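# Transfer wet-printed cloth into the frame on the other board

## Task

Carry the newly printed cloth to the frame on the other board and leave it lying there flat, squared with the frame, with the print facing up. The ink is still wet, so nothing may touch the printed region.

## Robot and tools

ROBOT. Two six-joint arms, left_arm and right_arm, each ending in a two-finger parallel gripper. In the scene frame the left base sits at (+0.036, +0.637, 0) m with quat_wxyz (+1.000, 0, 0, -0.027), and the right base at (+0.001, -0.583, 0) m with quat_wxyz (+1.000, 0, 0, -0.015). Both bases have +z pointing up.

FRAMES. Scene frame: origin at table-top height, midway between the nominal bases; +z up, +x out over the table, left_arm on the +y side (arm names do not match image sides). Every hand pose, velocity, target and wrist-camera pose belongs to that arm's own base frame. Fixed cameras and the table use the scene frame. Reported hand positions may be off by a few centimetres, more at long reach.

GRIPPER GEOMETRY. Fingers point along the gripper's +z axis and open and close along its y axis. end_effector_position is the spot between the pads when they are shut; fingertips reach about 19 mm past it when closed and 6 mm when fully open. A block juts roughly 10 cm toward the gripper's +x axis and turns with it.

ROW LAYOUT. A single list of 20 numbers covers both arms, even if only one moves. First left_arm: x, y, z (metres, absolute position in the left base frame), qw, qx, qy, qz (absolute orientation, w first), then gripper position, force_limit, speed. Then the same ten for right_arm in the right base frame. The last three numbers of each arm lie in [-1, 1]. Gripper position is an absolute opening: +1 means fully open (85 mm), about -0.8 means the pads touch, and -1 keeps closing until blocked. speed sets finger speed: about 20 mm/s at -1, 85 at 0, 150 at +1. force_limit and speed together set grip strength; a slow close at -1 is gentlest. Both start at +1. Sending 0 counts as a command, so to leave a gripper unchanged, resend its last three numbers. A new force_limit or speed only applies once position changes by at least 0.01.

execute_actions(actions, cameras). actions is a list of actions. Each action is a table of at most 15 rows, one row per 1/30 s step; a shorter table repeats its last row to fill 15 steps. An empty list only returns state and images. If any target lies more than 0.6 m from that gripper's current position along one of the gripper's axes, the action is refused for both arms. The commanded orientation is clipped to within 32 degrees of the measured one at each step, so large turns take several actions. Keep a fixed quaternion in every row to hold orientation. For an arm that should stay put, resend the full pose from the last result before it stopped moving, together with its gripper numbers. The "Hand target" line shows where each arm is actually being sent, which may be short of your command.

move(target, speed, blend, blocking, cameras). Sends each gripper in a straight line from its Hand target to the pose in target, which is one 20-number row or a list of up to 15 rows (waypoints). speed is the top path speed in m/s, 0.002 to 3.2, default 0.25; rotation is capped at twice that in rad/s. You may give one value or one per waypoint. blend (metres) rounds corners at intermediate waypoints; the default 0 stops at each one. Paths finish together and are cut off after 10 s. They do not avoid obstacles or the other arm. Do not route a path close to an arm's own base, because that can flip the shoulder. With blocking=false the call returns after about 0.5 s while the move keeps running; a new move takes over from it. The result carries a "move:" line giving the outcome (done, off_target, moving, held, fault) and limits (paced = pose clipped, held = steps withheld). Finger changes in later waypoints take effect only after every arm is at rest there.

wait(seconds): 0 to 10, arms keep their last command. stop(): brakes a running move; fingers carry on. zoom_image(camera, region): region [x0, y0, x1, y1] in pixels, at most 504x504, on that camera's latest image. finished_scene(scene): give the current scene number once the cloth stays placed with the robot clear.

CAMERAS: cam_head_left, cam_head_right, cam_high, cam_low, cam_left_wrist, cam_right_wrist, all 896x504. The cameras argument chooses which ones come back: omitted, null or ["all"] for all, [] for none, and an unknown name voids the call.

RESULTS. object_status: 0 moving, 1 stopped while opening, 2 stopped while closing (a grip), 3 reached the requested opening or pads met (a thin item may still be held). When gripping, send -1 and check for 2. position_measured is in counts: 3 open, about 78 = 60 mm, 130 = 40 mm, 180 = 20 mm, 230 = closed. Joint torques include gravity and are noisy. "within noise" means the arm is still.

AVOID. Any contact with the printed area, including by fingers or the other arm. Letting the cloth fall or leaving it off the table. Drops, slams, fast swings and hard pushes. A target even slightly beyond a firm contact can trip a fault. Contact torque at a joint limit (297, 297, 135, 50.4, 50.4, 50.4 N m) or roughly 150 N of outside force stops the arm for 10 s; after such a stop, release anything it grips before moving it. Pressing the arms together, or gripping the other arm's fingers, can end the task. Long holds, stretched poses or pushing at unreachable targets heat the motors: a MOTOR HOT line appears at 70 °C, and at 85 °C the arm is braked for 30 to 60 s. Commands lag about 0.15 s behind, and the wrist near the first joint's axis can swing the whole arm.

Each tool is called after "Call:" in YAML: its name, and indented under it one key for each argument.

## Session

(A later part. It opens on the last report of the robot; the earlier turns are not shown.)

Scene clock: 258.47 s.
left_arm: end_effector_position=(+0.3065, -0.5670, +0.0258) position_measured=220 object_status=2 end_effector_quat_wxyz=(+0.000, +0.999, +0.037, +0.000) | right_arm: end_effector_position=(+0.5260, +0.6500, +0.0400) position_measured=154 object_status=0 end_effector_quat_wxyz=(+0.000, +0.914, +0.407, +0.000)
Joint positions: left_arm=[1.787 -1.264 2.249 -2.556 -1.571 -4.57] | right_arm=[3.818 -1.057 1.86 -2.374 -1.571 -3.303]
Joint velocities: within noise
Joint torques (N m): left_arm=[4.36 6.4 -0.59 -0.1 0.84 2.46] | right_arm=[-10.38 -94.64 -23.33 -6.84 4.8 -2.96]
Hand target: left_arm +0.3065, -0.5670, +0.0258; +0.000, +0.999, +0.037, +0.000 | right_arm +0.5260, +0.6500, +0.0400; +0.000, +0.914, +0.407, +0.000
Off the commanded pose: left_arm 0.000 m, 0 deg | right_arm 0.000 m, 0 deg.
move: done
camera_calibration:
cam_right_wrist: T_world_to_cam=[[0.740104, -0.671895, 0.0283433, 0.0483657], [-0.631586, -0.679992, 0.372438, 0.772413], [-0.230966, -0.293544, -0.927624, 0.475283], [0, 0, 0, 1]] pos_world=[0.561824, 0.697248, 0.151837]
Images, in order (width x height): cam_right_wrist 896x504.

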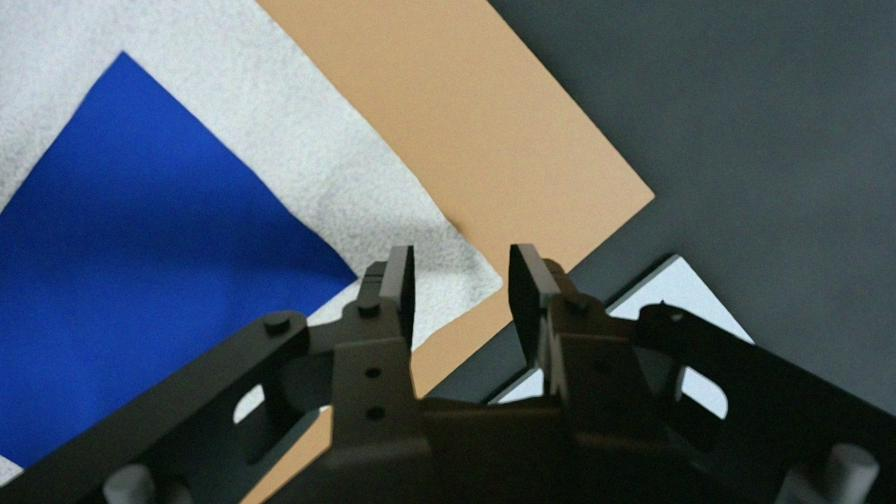

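Call:
move:
  target:
    - [0.3065,-0.567,0.0258,0,0.9993,0.037,0,-1,-1,-1,0.528,0.649,0.0236,0,-0.9135,-0.4067,0,-0.25,-0.3,-1]
    - [0.3065,-0.567,0.0258,0,0.9993,0.037,0,-1,-1,-1,0.528,0.649,0.0236,0,-0.9135,-0.4067,0,-1,-0.3,-1]
  cameras: ["cam_right_wrist"]
  speed: 0.04

Call:
zoom_image:
  camera: "cam_right_wrist"
  region: [320, 180, 600, 340]

Scene clock: 266.63 s.
left_arm: end_effector_position=(+0.3065, -0.5670, +0.0258) position_measured=220 object_status=2 end_effector_quat_wxyz=(+0.000, +0.999, +0.037, +0.000) | right_arm: end_effector_position=(+0.5281, +0.6490, +0.0236) position_measured=223 object_status=0 end_effector_quat_wxyz=(+0.000, +0.914, +0.407, +0.000)
Joint positions: left_arm=[1.787 -1.264 2.249 -2.556 -1.571 -4.57] | right_arm=[3.816 -1.036 1.864 -2.399 -1.571 -3.305]
Joint velocities: within noise
Joint torques (N m): left_arm=[6.45 3.57 -1.43 -0.49 0.83 2.09] | right_arm=[-12.51 -17.33 3.83 4.73 -2.92 -2.56]
Hand target: left_arm +0.3065, -0.5670, +0.0258; +0.000, +0.999, +0.037, +0.000 | right_arm +0.5280, +0.6490, +0.0236; +0.000, +0.914, +0.407, +0.000
Off the commanded pose: left_arm 0.000 m, 0 deg | right_arm 0.000 m, 0 deg.
move: done
camera_calibration:
cam_right_wrist: T_world_to_cam=[[0.740075, -0.671923, 0.0284395, 0.0466318], [-0.631655, -0.679961, 0.372378, 0.779025], [-0.230872, -0.293552, -0.927645, 0.460256], [0, 0, 0, 1]] pos_world=[0.563824, 0.696148, 0.135537]
Images, in order (width x height): cam_right_wrist 896x504.

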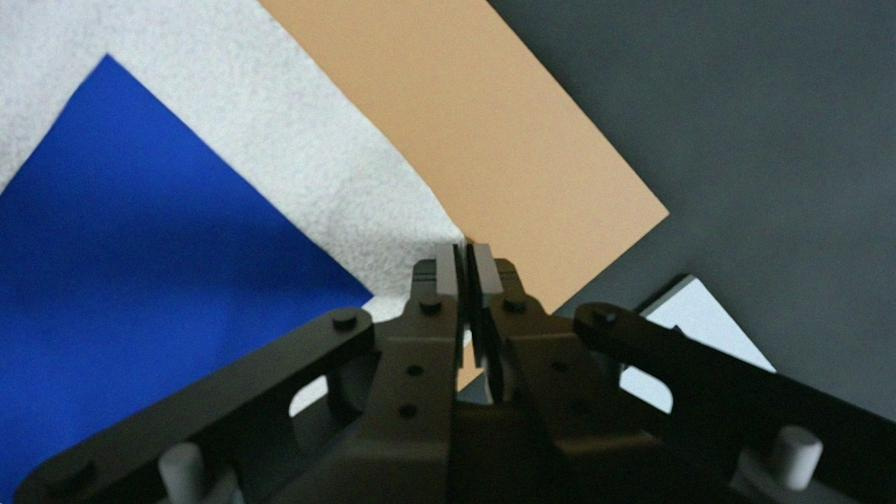

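Scaled by 1.800 from the camera's 896x504 image, which has a finer 1280x720 frame.

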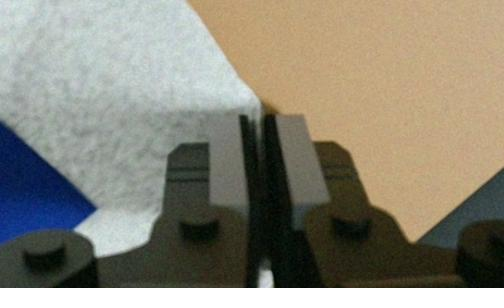

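Call:
move:
  target: [0.3065,-0.567,0.055,0,0.9993,0.037,0,-1,-1,-1,0.528,0.649,0.053,0,-0.9135,-0.4067,0,-1,-0.3,-1]
  speed: 0.05

Call:
zoom_image:
  camera: "cam_low"
  region: [290, 170, 430, 260]

Scene clock: 271.03 s.
left_arm: end_effector_position=(+0.3065, -0.5670, +0.0549) position_measured=220 object_status=2 end_effector_quat_wxyz=(+0.000, +0.999, +0.037, +0.000) | right_arm: end_effector_position=(+0.5280, +0.6490, +0.0529) position_measured=223 object_status=2 end_effector_quat_wxyz=(+0.000, +0.914, +0.407, +0.000)
Joint positions: left_arm=[1.787 -1.313 2.235 -2.493 -1.571 -4.57] | right_arm=[3.816 -1.072 1.853 -2.353 -1.571 -3.305]
Joint velocities: within noise
Joint torques (N m): left_arm=[5.89 -98.78 -33.41 -1.91 0.8 2.19] | right_arm=[13.11 -92.18 -33.83 -0.68 2.12 -1.94]
Hand target: left_arm +0.3065, -0.5670, +0.0550; +0.000, +0.999, +0.037, +0.000 | right_arm +0.5280, +0.6490, +0.0530; +0.000, +0.914, +0.407, +0.000
Off the commanded pose: left_arm 0.000 m, 0 deg | right_arm 0.000 m, 0 deg.
move: done
camera_calibration:
cam_left_wrist: T_world_to_cam=[[0.0877166, -0.9947, -0.0536466, -0.576909], [-0.939815, -0.100489, 0.326571, 0.22764], [-0.330232, 0.0217722, -0.943649, 0.290008], [0, 0, 0, 1]] pos_world=[0.360314, -0.55729, 0.168376]
cam_right_wrist: T_world_to_cam=[[0.740104, -0.671895, 0.0283433, 0.0458451], [-0.631586, -0.679992, 0.372438, 0.768155], [-0.230966, -0.293544, -0.927624, 0.487511], [0, 0, 0, 1]] pos_world=[0.563824, 0.696248, 0.164837]

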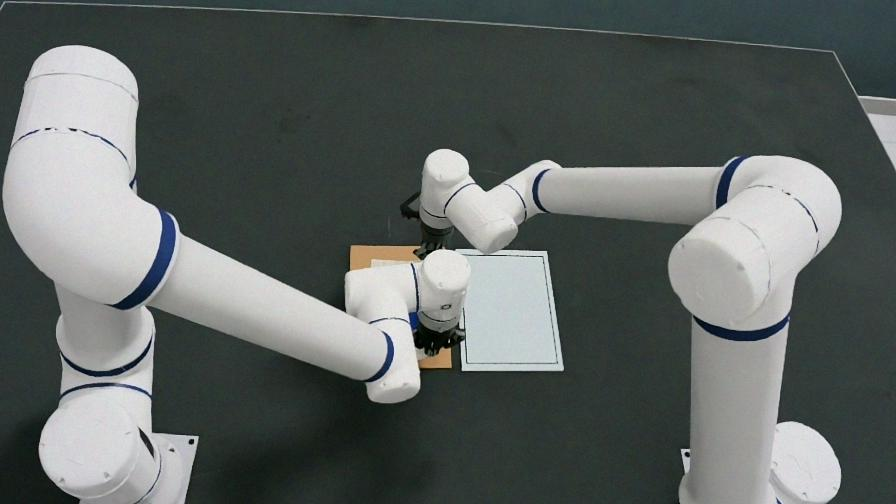

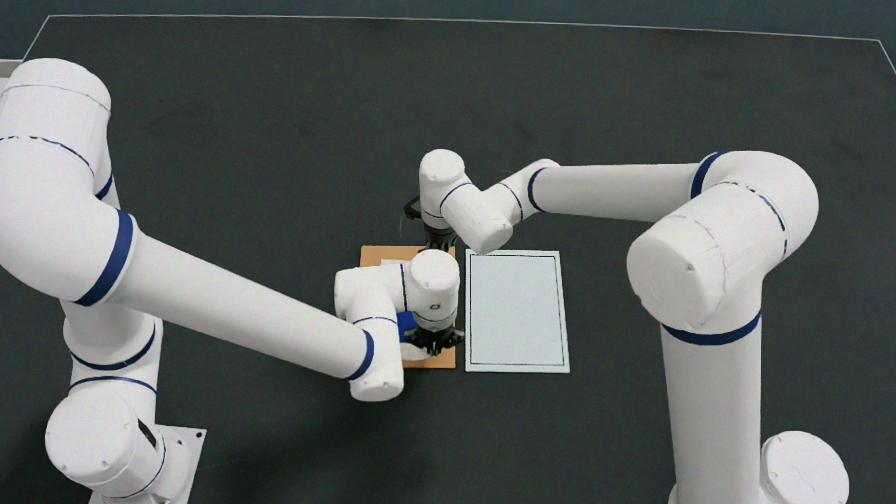

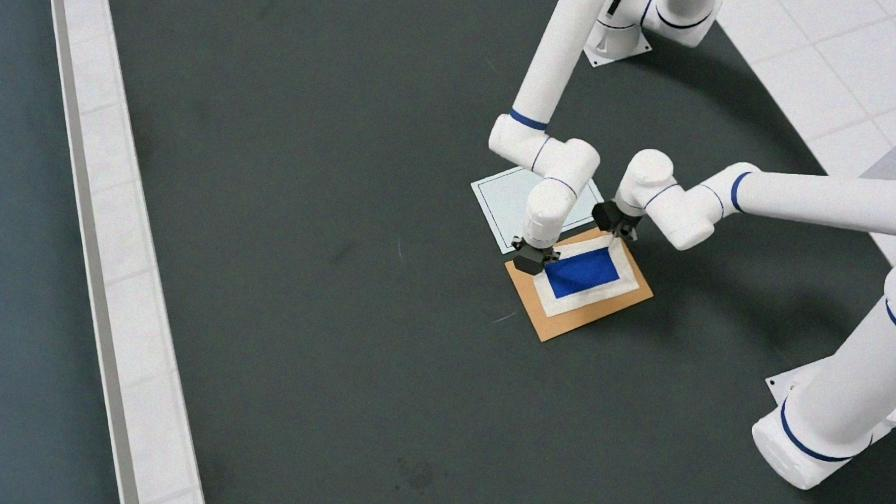

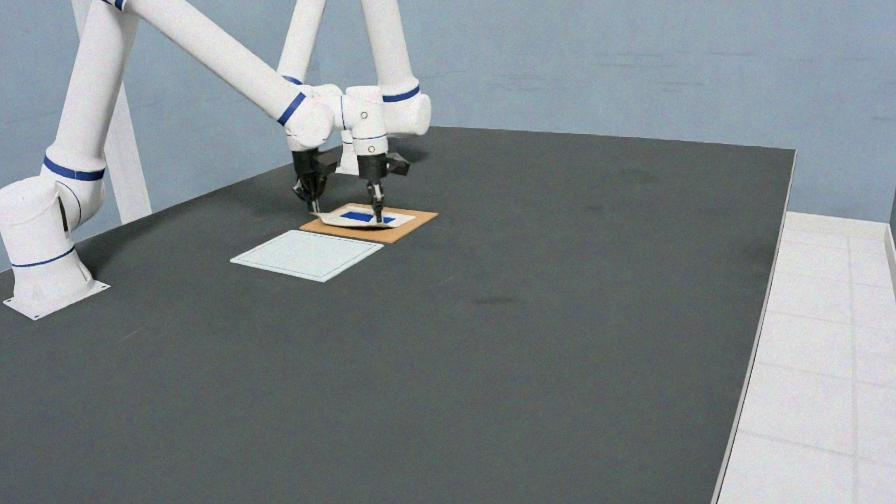

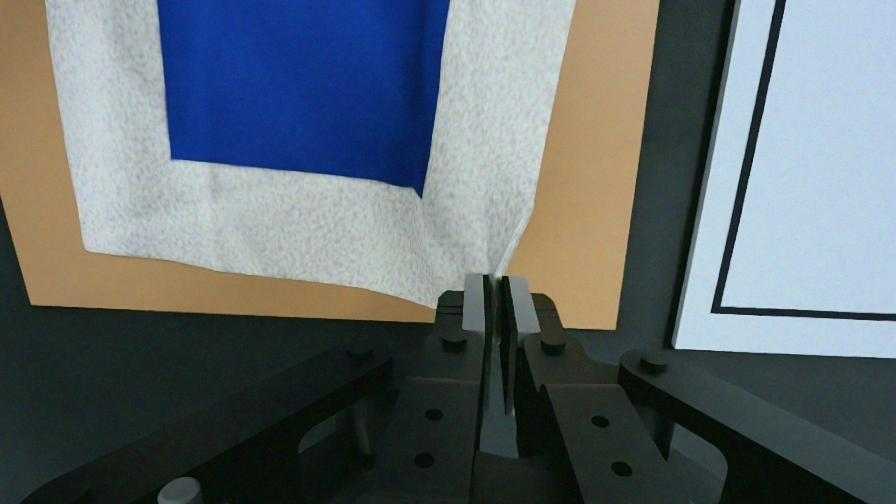

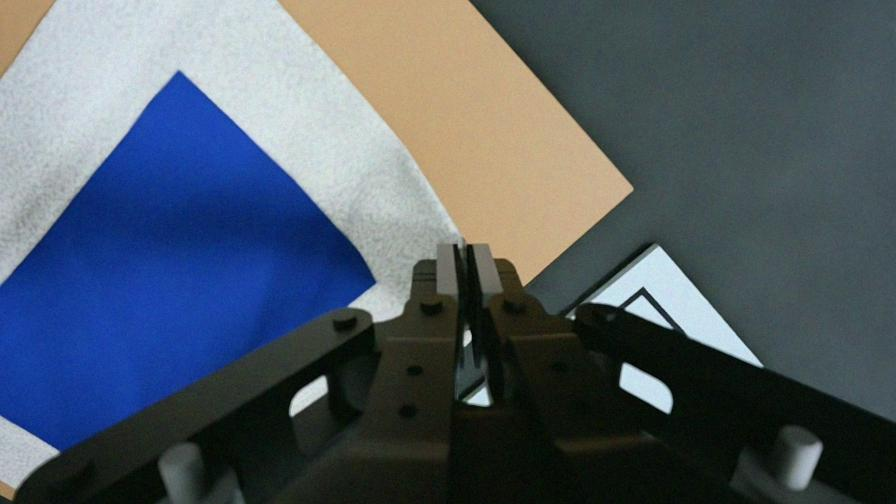

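Scaled by 3.600 from the camera's 896x504 image, which has a finer 1280x720 frame.

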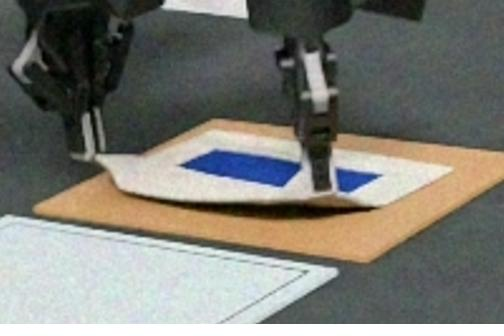

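Call:
move:
  target:
    - [0.309,-0.60,0.07,0,0.9993,0.037,0,-1,-1,-1,0.531,0.616,0.068,0,-0.9135,-0.4067,0,-1,-0.3,-1]
    - [0.331,-0.77,0.07,0,0.9993,0.037,0,-1,-1,-1,0.547,0.448,0.068,0,-0.9135,-0.4067,0,-1,-0.3,-1]
    - [0.3376,-0.826,0.034,0,0.9993,0.037,0,-1,-1,-1,0.5525,0.392,0.032,0,-0.9135,-0.4067,0,-1,-0.3,-1]
  speed: 0.1
  blend: 0.02

Call:
zoom_image:
  camera: "cam_low"
  region: [210, 170, 450, 300]

Call:
zoom_image:
  camera: "cam_high"
  region: [460, 130, 660, 350]

Scene clock: 287.63 s.
left_arm: end_effector_position=(+0.3376, -0.8259, +0.0341) position_measured=220 object_status=2 end_effector_quat_wxyz=(+0.000, +0.999, +0.037, +0.000) | right_arm: end_effector_position=(+0.5525, +0.3921, +0.0321) position_measured=223 object_status=2 end_effector_quat_wxyz=(+0.000, +0.914, +0.407, +0.000)
Joint positions: left_arm=[1.759 -0.982 1.74 -2.329 -1.571 -4.599] | right_arm=[3.494 -1.235 2.183 -2.519 -1.571 -3.627]
Joint velocities: within noise
Joint torques (N m): left_arm=[-13.23 -118.44 -38.74 -1.79 -1.55 -3.87] | right_arm=[-13.57 -41.15 -16.59 -8.72 3.12 -2.61]
Hand target: left_arm +0.3376, -0.8260, +0.0340; +0.000, +0.999, +0.037, +0.000 | right_arm +0.5525, +0.3920, +0.0320; +0.000, +0.914, +0.407, +0.000
Off the commanded pose: left_arm 0.000 m, 0 deg | right_arm 0.000 m, 0 deg.
move: done; blend cut to 0.0182 m at target 1
camera_calibration:
cam_left_wrist: T_world_to_cam=[[0.0877166, -0.9947, -0.0536466, -0.838286], [-0.939815, -0.100489, 0.326571, 0.237677], [-0.330232, 0.0217722, -0.943649, 0.286193], [0, 0, 0, 1]] pos_world=[0.391414, -0.81619, 0.147476]
cam_right_wrist: T_world_to_cam=[[0.740122, -0.671873, 0.0284047, -0.144401], [-0.631568, -0.679974, 0.372501, 0.616627], [-0.230959, -0.293636, -0.927597, 0.398373], [0, 0, 0, 1]] pos_world=[0.588324, 0.439248, 0.143937]

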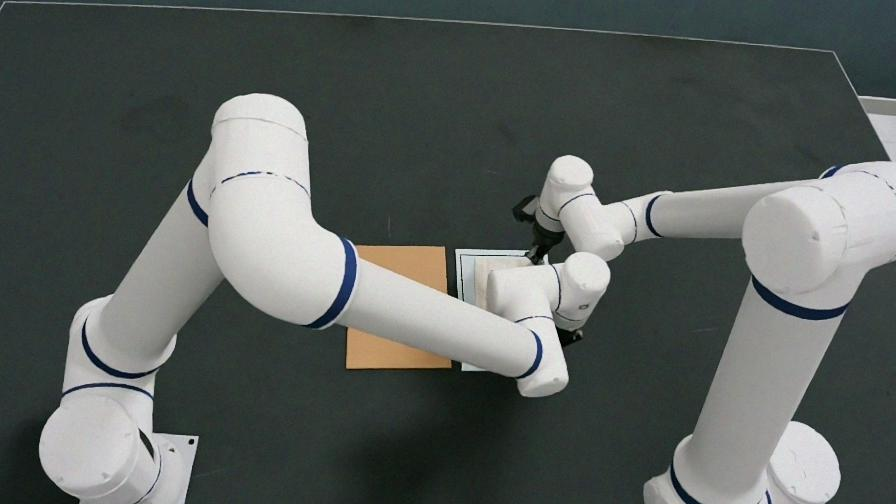

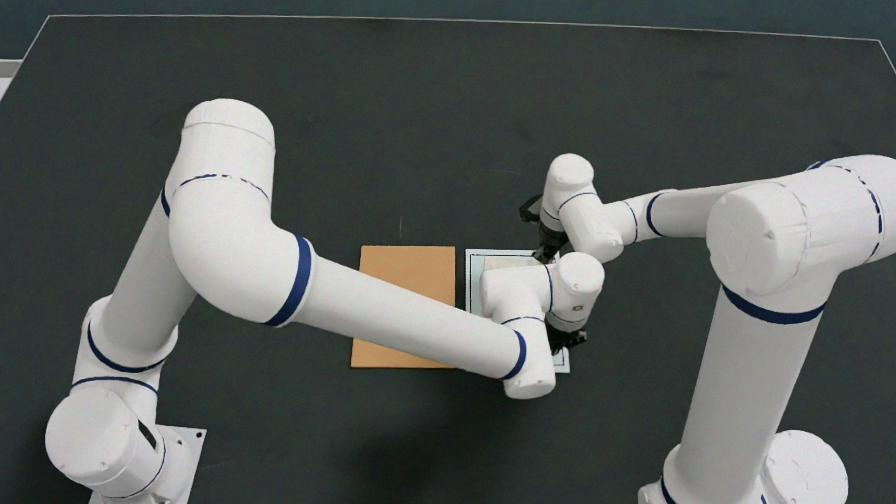

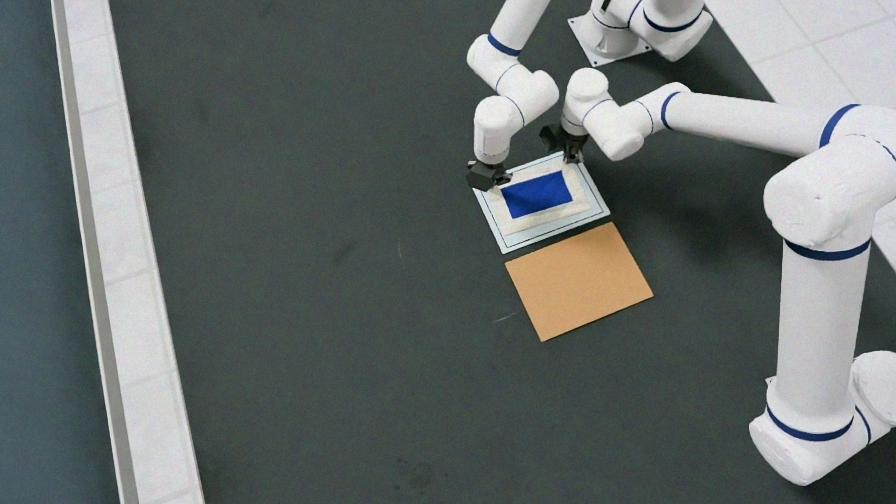

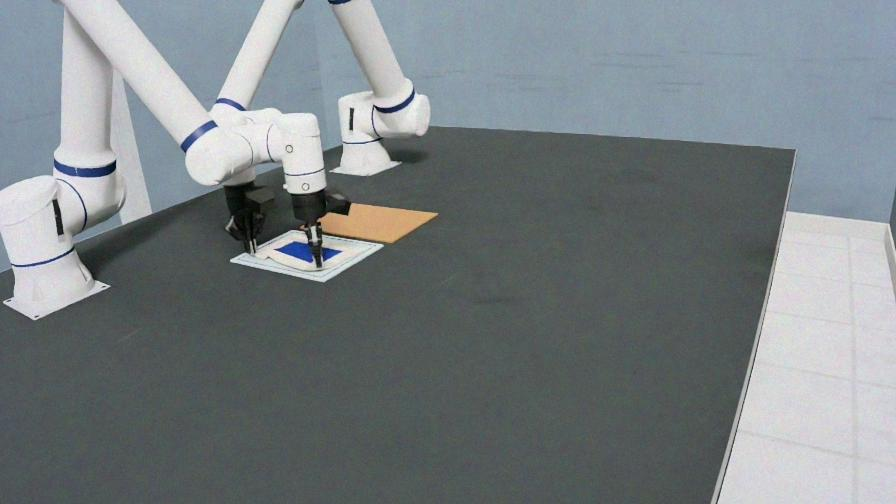

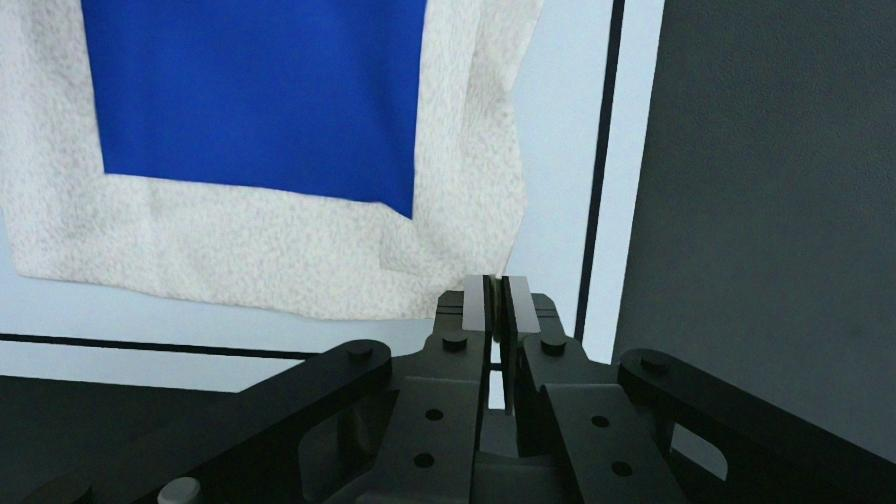

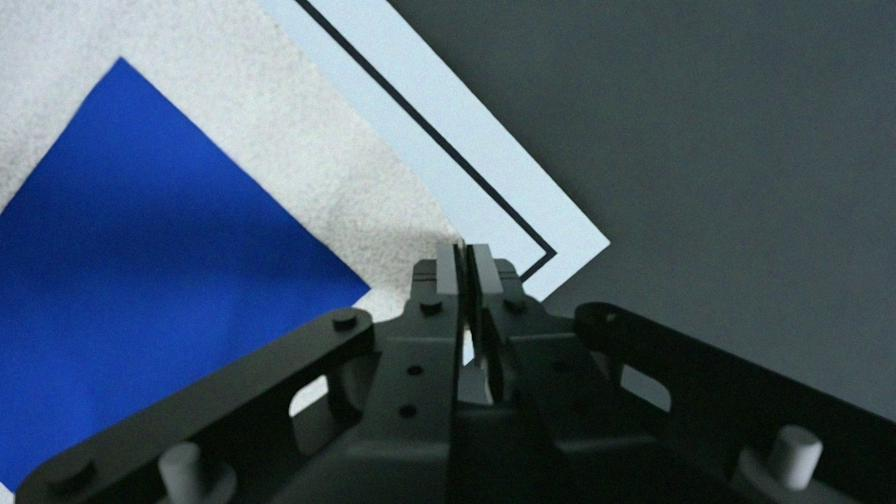

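Scaled by 2.100 from the camera's 896x504 image, which has a finer 1280x720 frame.

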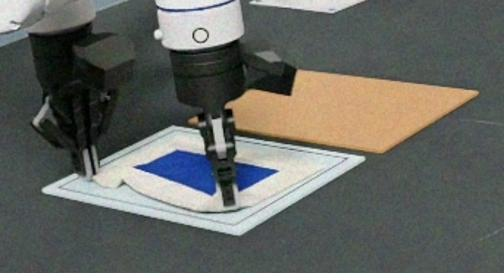

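Scaled by 2.291 from the camera's 896x504 image, which has a finer 1280x720 frame.

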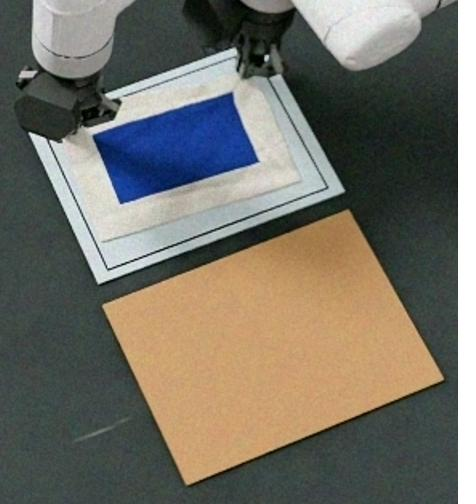

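Call:
move:
  target: [0.339,-0.829,0.0275,0,0.9993,0.037,0,-1,-1,-1,0.5575,0.3925,0.0255,0,-0.9135,-0.4067,0,-1,-0.3,-1]
  speed: 0.04
  cameras: ["cam_high","cam_left_wrist","cam_right_wrist","cam_low"]

Call:
zoom_image:
  camera: "cam_low"
  region: [210, 200, 410, 300]

Call:
zoom_image:
  camera: "cam_high"
  region: [460, 140, 620, 260]

Scene clock: 295.53 s.
left_arm: end_effector_position=(+0.3390, -0.8291, +0.0278) position_measured=220 object_status=2 end_effector_quat_wxyz=(+0.000, +0.999, +0.037, +0.000) | right_arm: end_effector_position=(+0.5574, +0.3925, +0.0256) position_measured=223 object_status=2 end_effector_quat_wxyz=(+0.000, +0.914, +0.407, +0.000)
Joint positions: left_arm=[1.759 -0.97 1.734 -2.335 -1.571 -4.598] | right_arm=[3.492 -1.219 2.177 -2.529 -1.571 -3.629]
Joint velocities: within noise
Joint torques (N m): left_arm=[11.58 -85.78 -28.95 -6.62 -2.52 4.47] | right_arm=[-13.22 -36.17 -27.55 -8.86 3.87 -2.75]
Hand target: left_arm +0.3390, -0.8290, +0.0275; +0.000, +0.999, +0.037, +0.000 | right_arm +0.5575, +0.3925, +0.0255; +0.000, +0.914, +0.407, +0.000
Off the commanded pose: left_arm 0.000 m, 0 deg | right_arm 0.000 m, 0 deg.
move: done
camera_calibration:
cam_left_wrist: T_world_to_cam=[[0.0877109, -0.994717, -0.0533298, -0.841881], [-0.939815, -0.10038, 0.326606, 0.24079], [-0.330234, 0.0214733, -0.943655, 0.28063], [0, 0, 0, 1]] pos_world=[0.392814, -0.819289, 0.141277]
cam_right_wrist: T_world_to_cam=[[0.740104, -0.671895, 0.0283433, -0.147548], [-0.631586, -0.679992, 0.372438, 0.622405], [-0.230966, -0.293544, -0.927624, 0.393653], [0, 0, 0, 1]] pos_world=[0.593224, 0.439648, 0.137537]
Images, in order (width x height): cam_high 896x504, cam_low 896x504, cam_left_wrist 896x504, cam_right_wrist 896x504.

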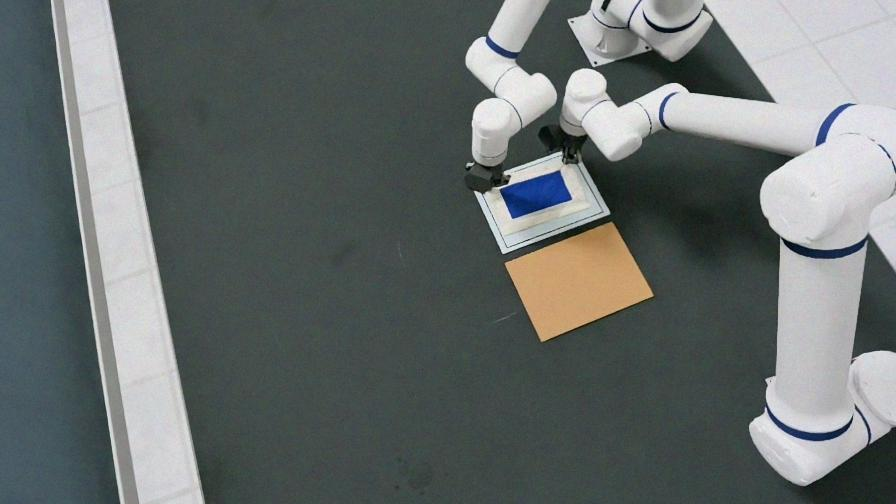

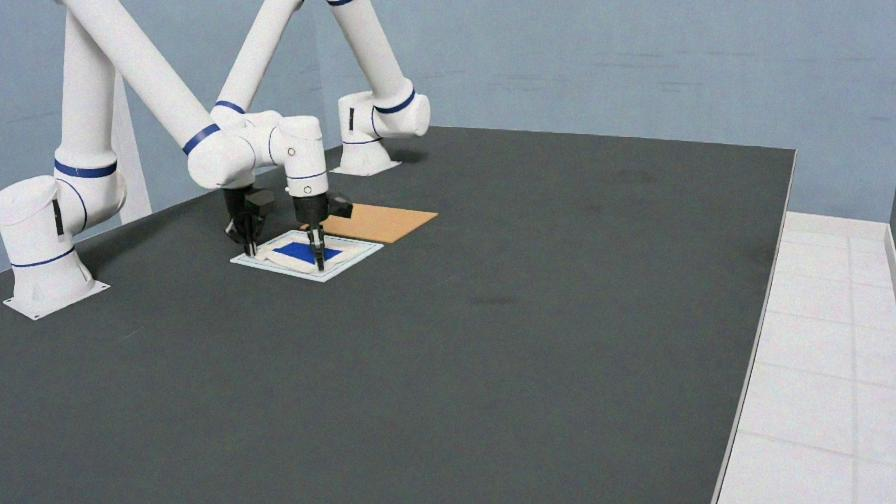

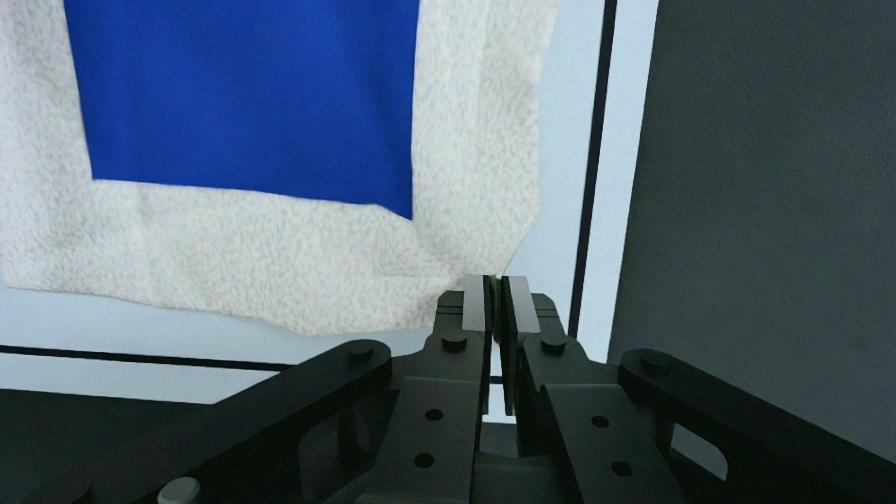

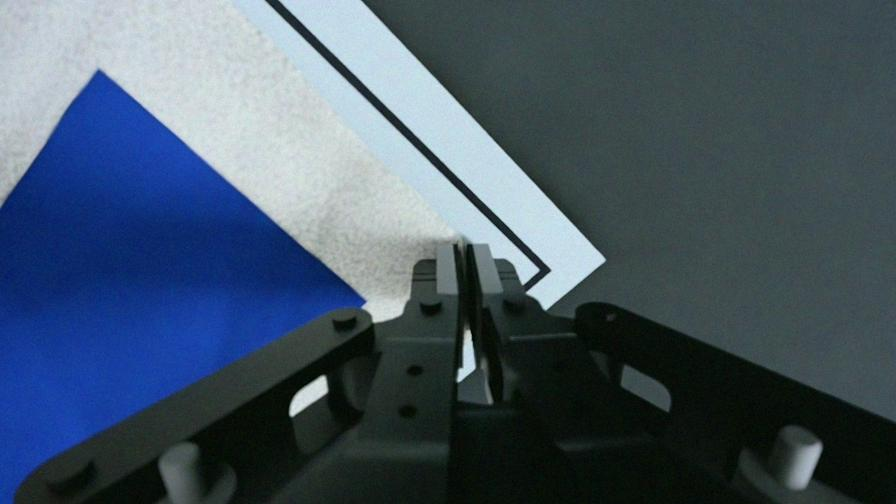

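Scaled by 2.520 from the camera's 896x504 image, which has a finer 1280x720 frame.

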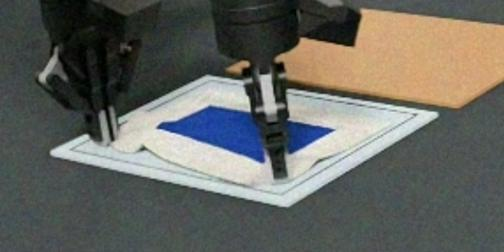

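Scaled by 3.150 from the camera's 896x504 image, which has a finer 1280x720 frame.

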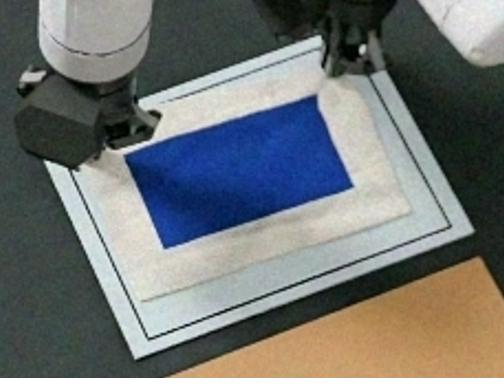

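Call:
move:
  target:
    - [0.339,-0.829,0.0268,0,0.9993,0.037,0,-1,-1,-1,0.5575,0.3925,0.0248,0,-0.9135,-0.4067,0,-1,-0.3,-1]
    - [0.339,-0.829,0.0270,0,0.9993,0.037,0,-0.55,-1,-1,0.5575,0.3925,0.0250,0,-0.9135,-0.4067,0,-0.55,-0.3,-1]
    - [0.339,-0.829,0.08,0,0.9993,0.037,0,-0.55,-1,-1,0.5575,0.3925,0.08,0,-0.9135,-0.4067,0,-0.55,-0.3,-1]
  speed: 0.05
  cameras: ["cam_high","cam_left_wrist","cam_right_wrist","cam_low"]

Call:
zoom_image:
  camera: "cam_low"
  region: [210, 200, 410, 300]

Call:
zoom_image:
  camera: "cam_high"
  region: [460, 140, 620, 260]

Scene clock: 307.20 s.
left_arm: end_effector_position=(+0.3390, -0.8290, +0.0799) position_measured=200 object_status=1 end_effector_quat_wxyz=(+0.000, +0.999, +0.037, +0.000) | right_arm: end_effector_position=(+0.5575, +0.3925, +0.0799) position_measured=199 object_status=3 end_effector_quat_wxyz=(+0.000, +0.914, +0.407, +0.000)
Joint positions: left_arm=[1.759 -1.027 1.713 -2.257 -1.571 -4.598] | right_arm=[3.492 -1.303 2.151 -2.419 -1.571 -3.629]
Joint velocities: within noise
Joint torques (N m): left_arm=[9.8 -145.6 -40.89 -1.89 0.74 4.41] | right_arm=[19.45 -72.99 -32.48 -0.68 4.02 -0.17]
Hand target: left_arm +0.3390, -0.8290, +0.0800; +0.000, +0.999, +0.037, +0.000 | right_arm +0.5575, +0.3925, +0.0800; +0.000, +0.914, +0.407, +0.000
Off the commanded pose: left_arm 0.000 m, 0 deg | right_arm 0.000 m, 0 deg.
move: done
camera_calibration:
cam_left_wrist: T_world_to_cam=[[0.0877166, -0.9947, -0.0536466, -0.839035], [-0.939815, -0.100489, 0.326571, 0.223724], [-0.330232, 0.0217722, -0.943649, 0.329942], [0, 0, 0, 1]] pos_world=[0.392814, -0.81929, 0.193276]
cam_right_wrist: T_world_to_cam=[[0.740104, -0.671895, 0.0283433, -0.149091], [-0.631586, -0.679992, 0.372438, 0.60235], [-0.230966, -0.293544, -0.927624, 0.443983], [0, 0, 0, 1]] pos_world=[0.593324, 0.439748, 0.191737]
Images, in order (width x height): cam_high 896x504, cam_low 896x504, cam_left_wrist 896x504, cam_right_wrist 896x504.

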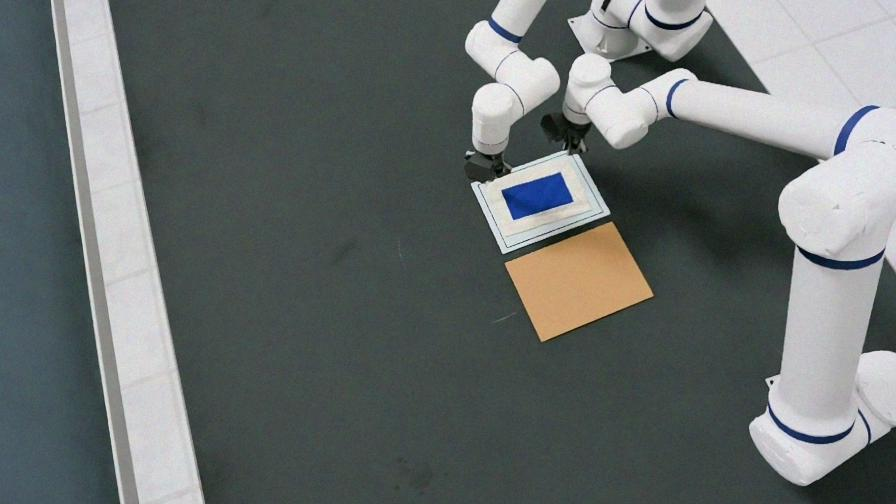

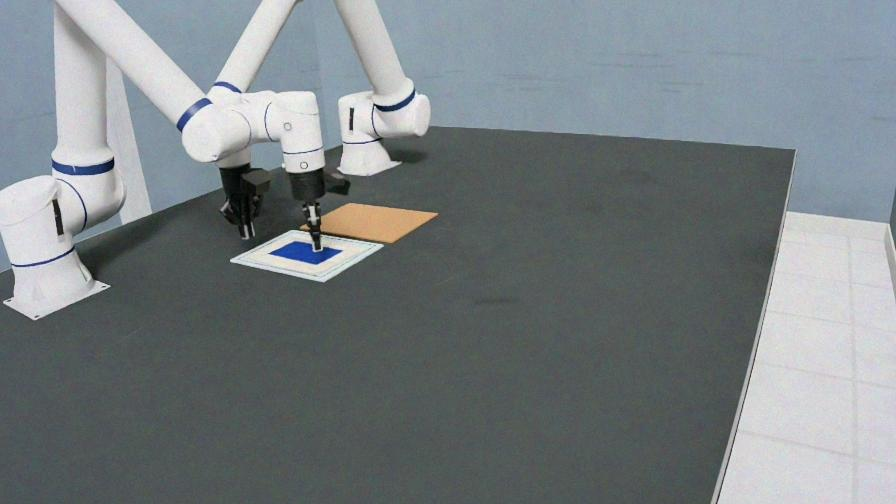

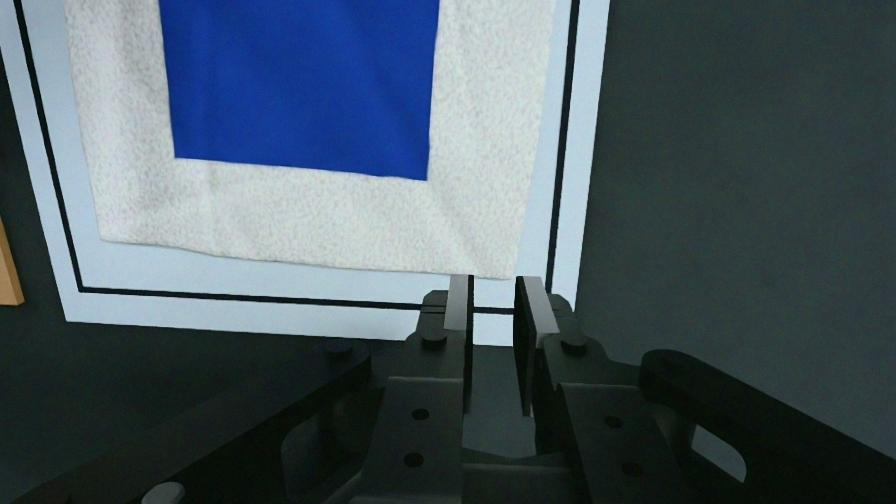

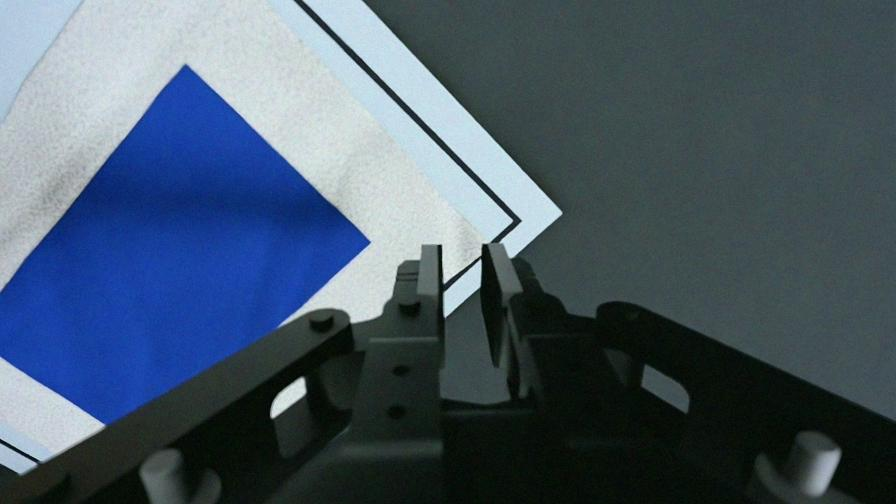

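Scaled by 2.520 from the camera's 896x504 image, which has a finer 1280x720 frame.

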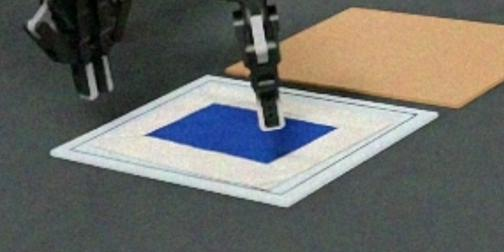

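Scaled by 3.150 from the camera's 896x504 image, which has a finer 1280x720 frame.

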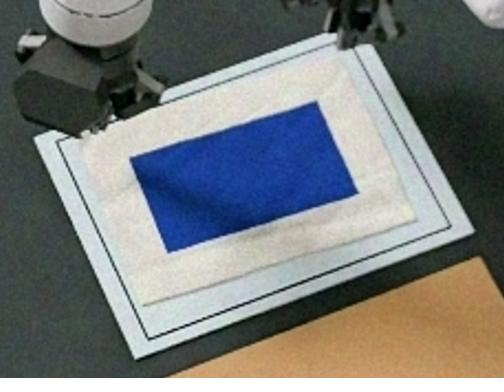

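Call:
move:
  target: [0.25,-0.70,0.13,0,0.9993,0.037,0,-1,-1,-1,0.65,0.40,0.13,0,-0.9997,-0.025,0,-1,-0.3,-1]

Call:
zoom_image:
  camera: "cam_high"
  region: [460, 140, 620, 260]

Call:
zoom_image:
  camera: "cam_head_right"
  region: [450, 240, 590, 380]

Scene clock: 314.07 s.
left_arm: end_effector_position=(+0.2500, -0.7000, +0.1300) position_measured=230 object_status=3 end_effector_quat_wxyz=(+0.000, +0.999, +0.037, +0.000) | right_arm: end_effector_position=(+0.6500, +0.4000, +0.1300) position_measured=230 object_status=3 end_effector_quat_wxyz=(+0.000, +1.000, +0.025, +0.000)
Joint positions: left_arm=[1.673 -1.285 2.002 -2.288 -1.571 -4.684] | right_arm=[3.459 -1.257 1.963 -2.277 -1.571 -2.875]
Joint velocities: within noise
Joint torques (N m): left_arm=[-11.19 -111.54 -27.06 -1.72 1.23 -3.55] | right_arm=[-13.17 -48.52 -35.06 -0.56 -3.63 2.73]
Hand target: left_arm +0.2500, -0.7000, +0.1300; +0.000, +0.999, +0.037, +0.000 | right_arm +0.6500, +0.4000, +0.1300; +0.000, +1.000, +0.025, +0.000
Off the commanded pose: left_arm 0.000 m, 0 deg | right_arm 0.000 m, 0 deg.
move: done
camera_calibration:
cam_left_wrist: T_world_to_cam=[[0.0877088, -0.9947, -0.0536532, -0.70022], [-0.939785, -0.100486, 0.326661, 0.136653], [-0.330321, 0.0217714, -0.943618, 0.345039], [0, 0, 0, 1]] pos_world=[0.303814, -0.69029, 0.243377]
cam_right_wrist: T_world_to_cam=[[0.0461667, -0.998534, 0.0282499, 0.367737], [-0.927489, -0.0323449, 0.37245, 0.580441], [-0.37099, -0.0433963, -0.927622, 0.504958], [0, 0, 0, 1]] pos_world=[0.70871, 0.407885, 0.241837]

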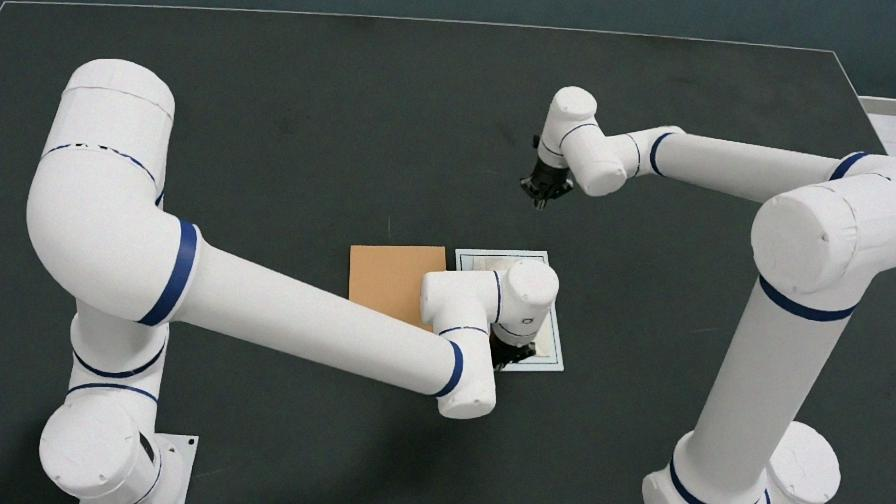

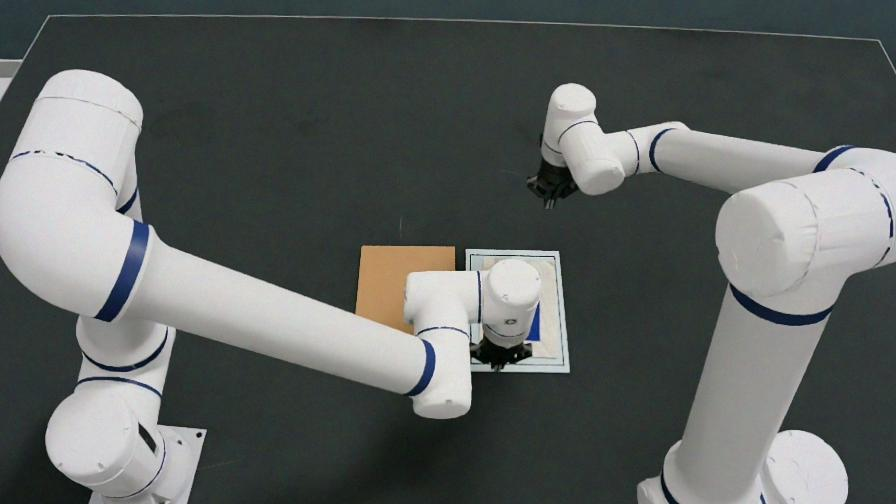

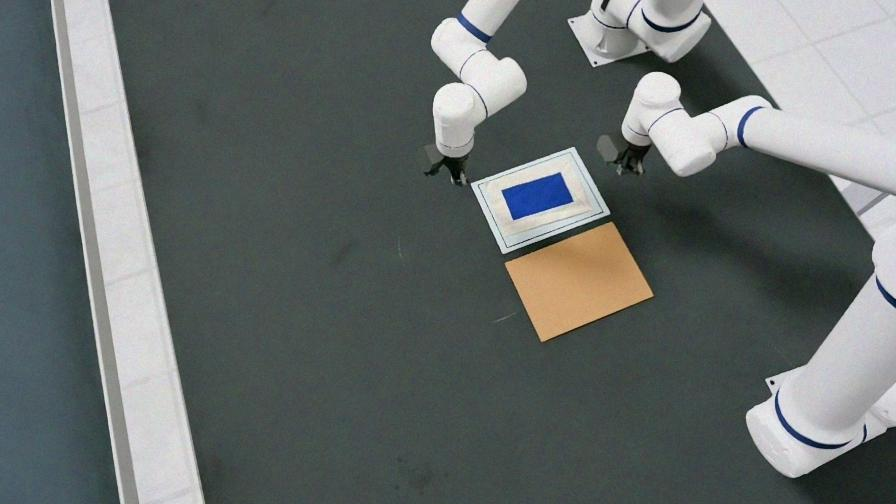

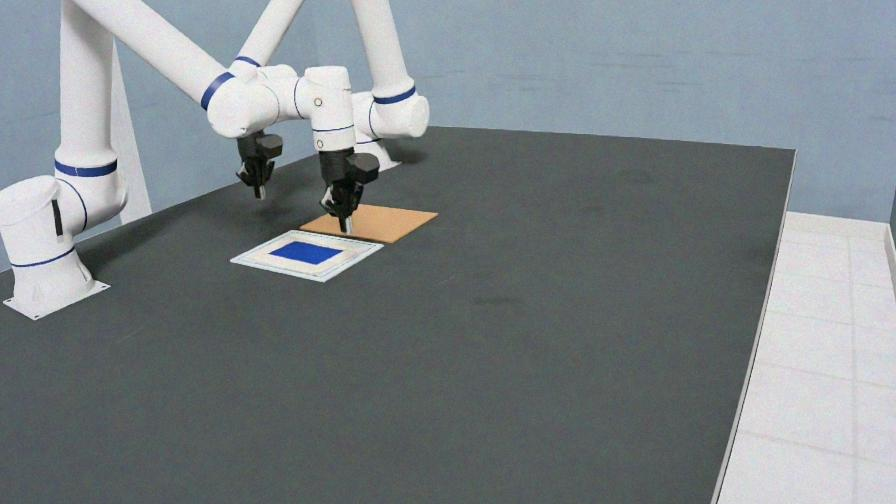

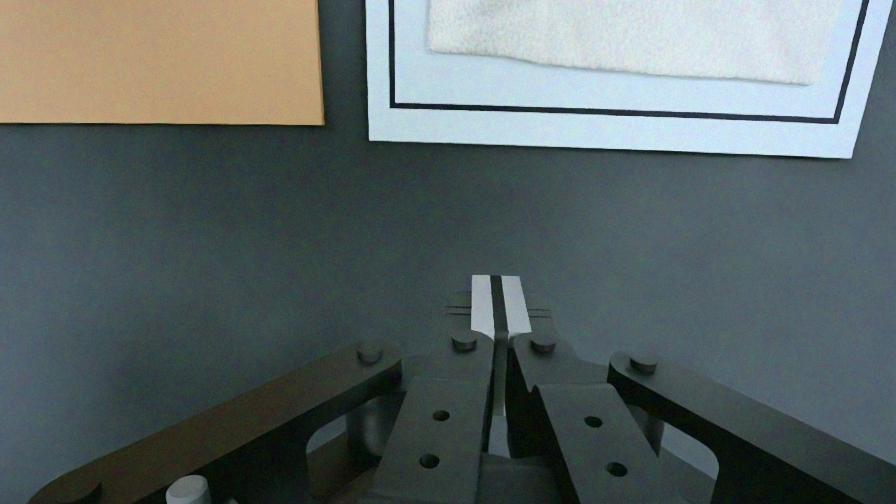

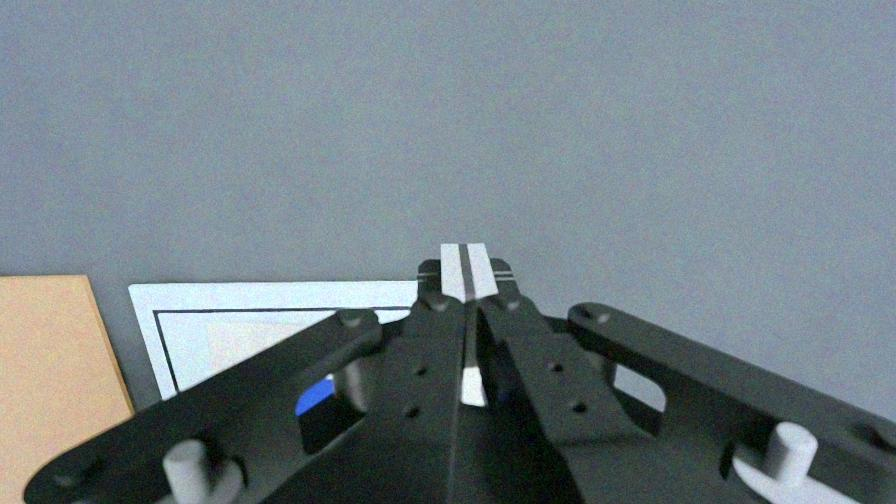

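Scaled by 3.150 from the camera's 896x504 image, which has a finer 1280x720 frame.

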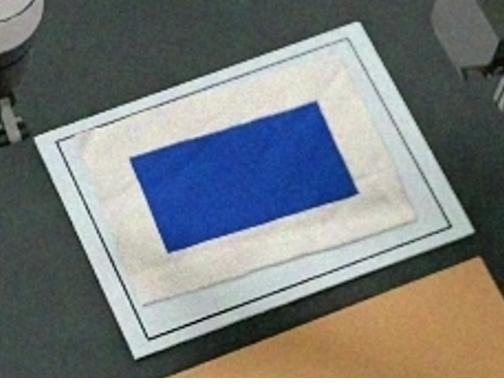

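Scaled by 3.600 from the camera's 896x504 image, which has a finer 1280x720 frame.

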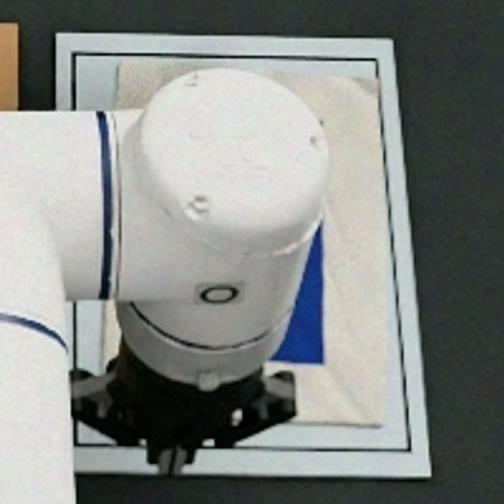

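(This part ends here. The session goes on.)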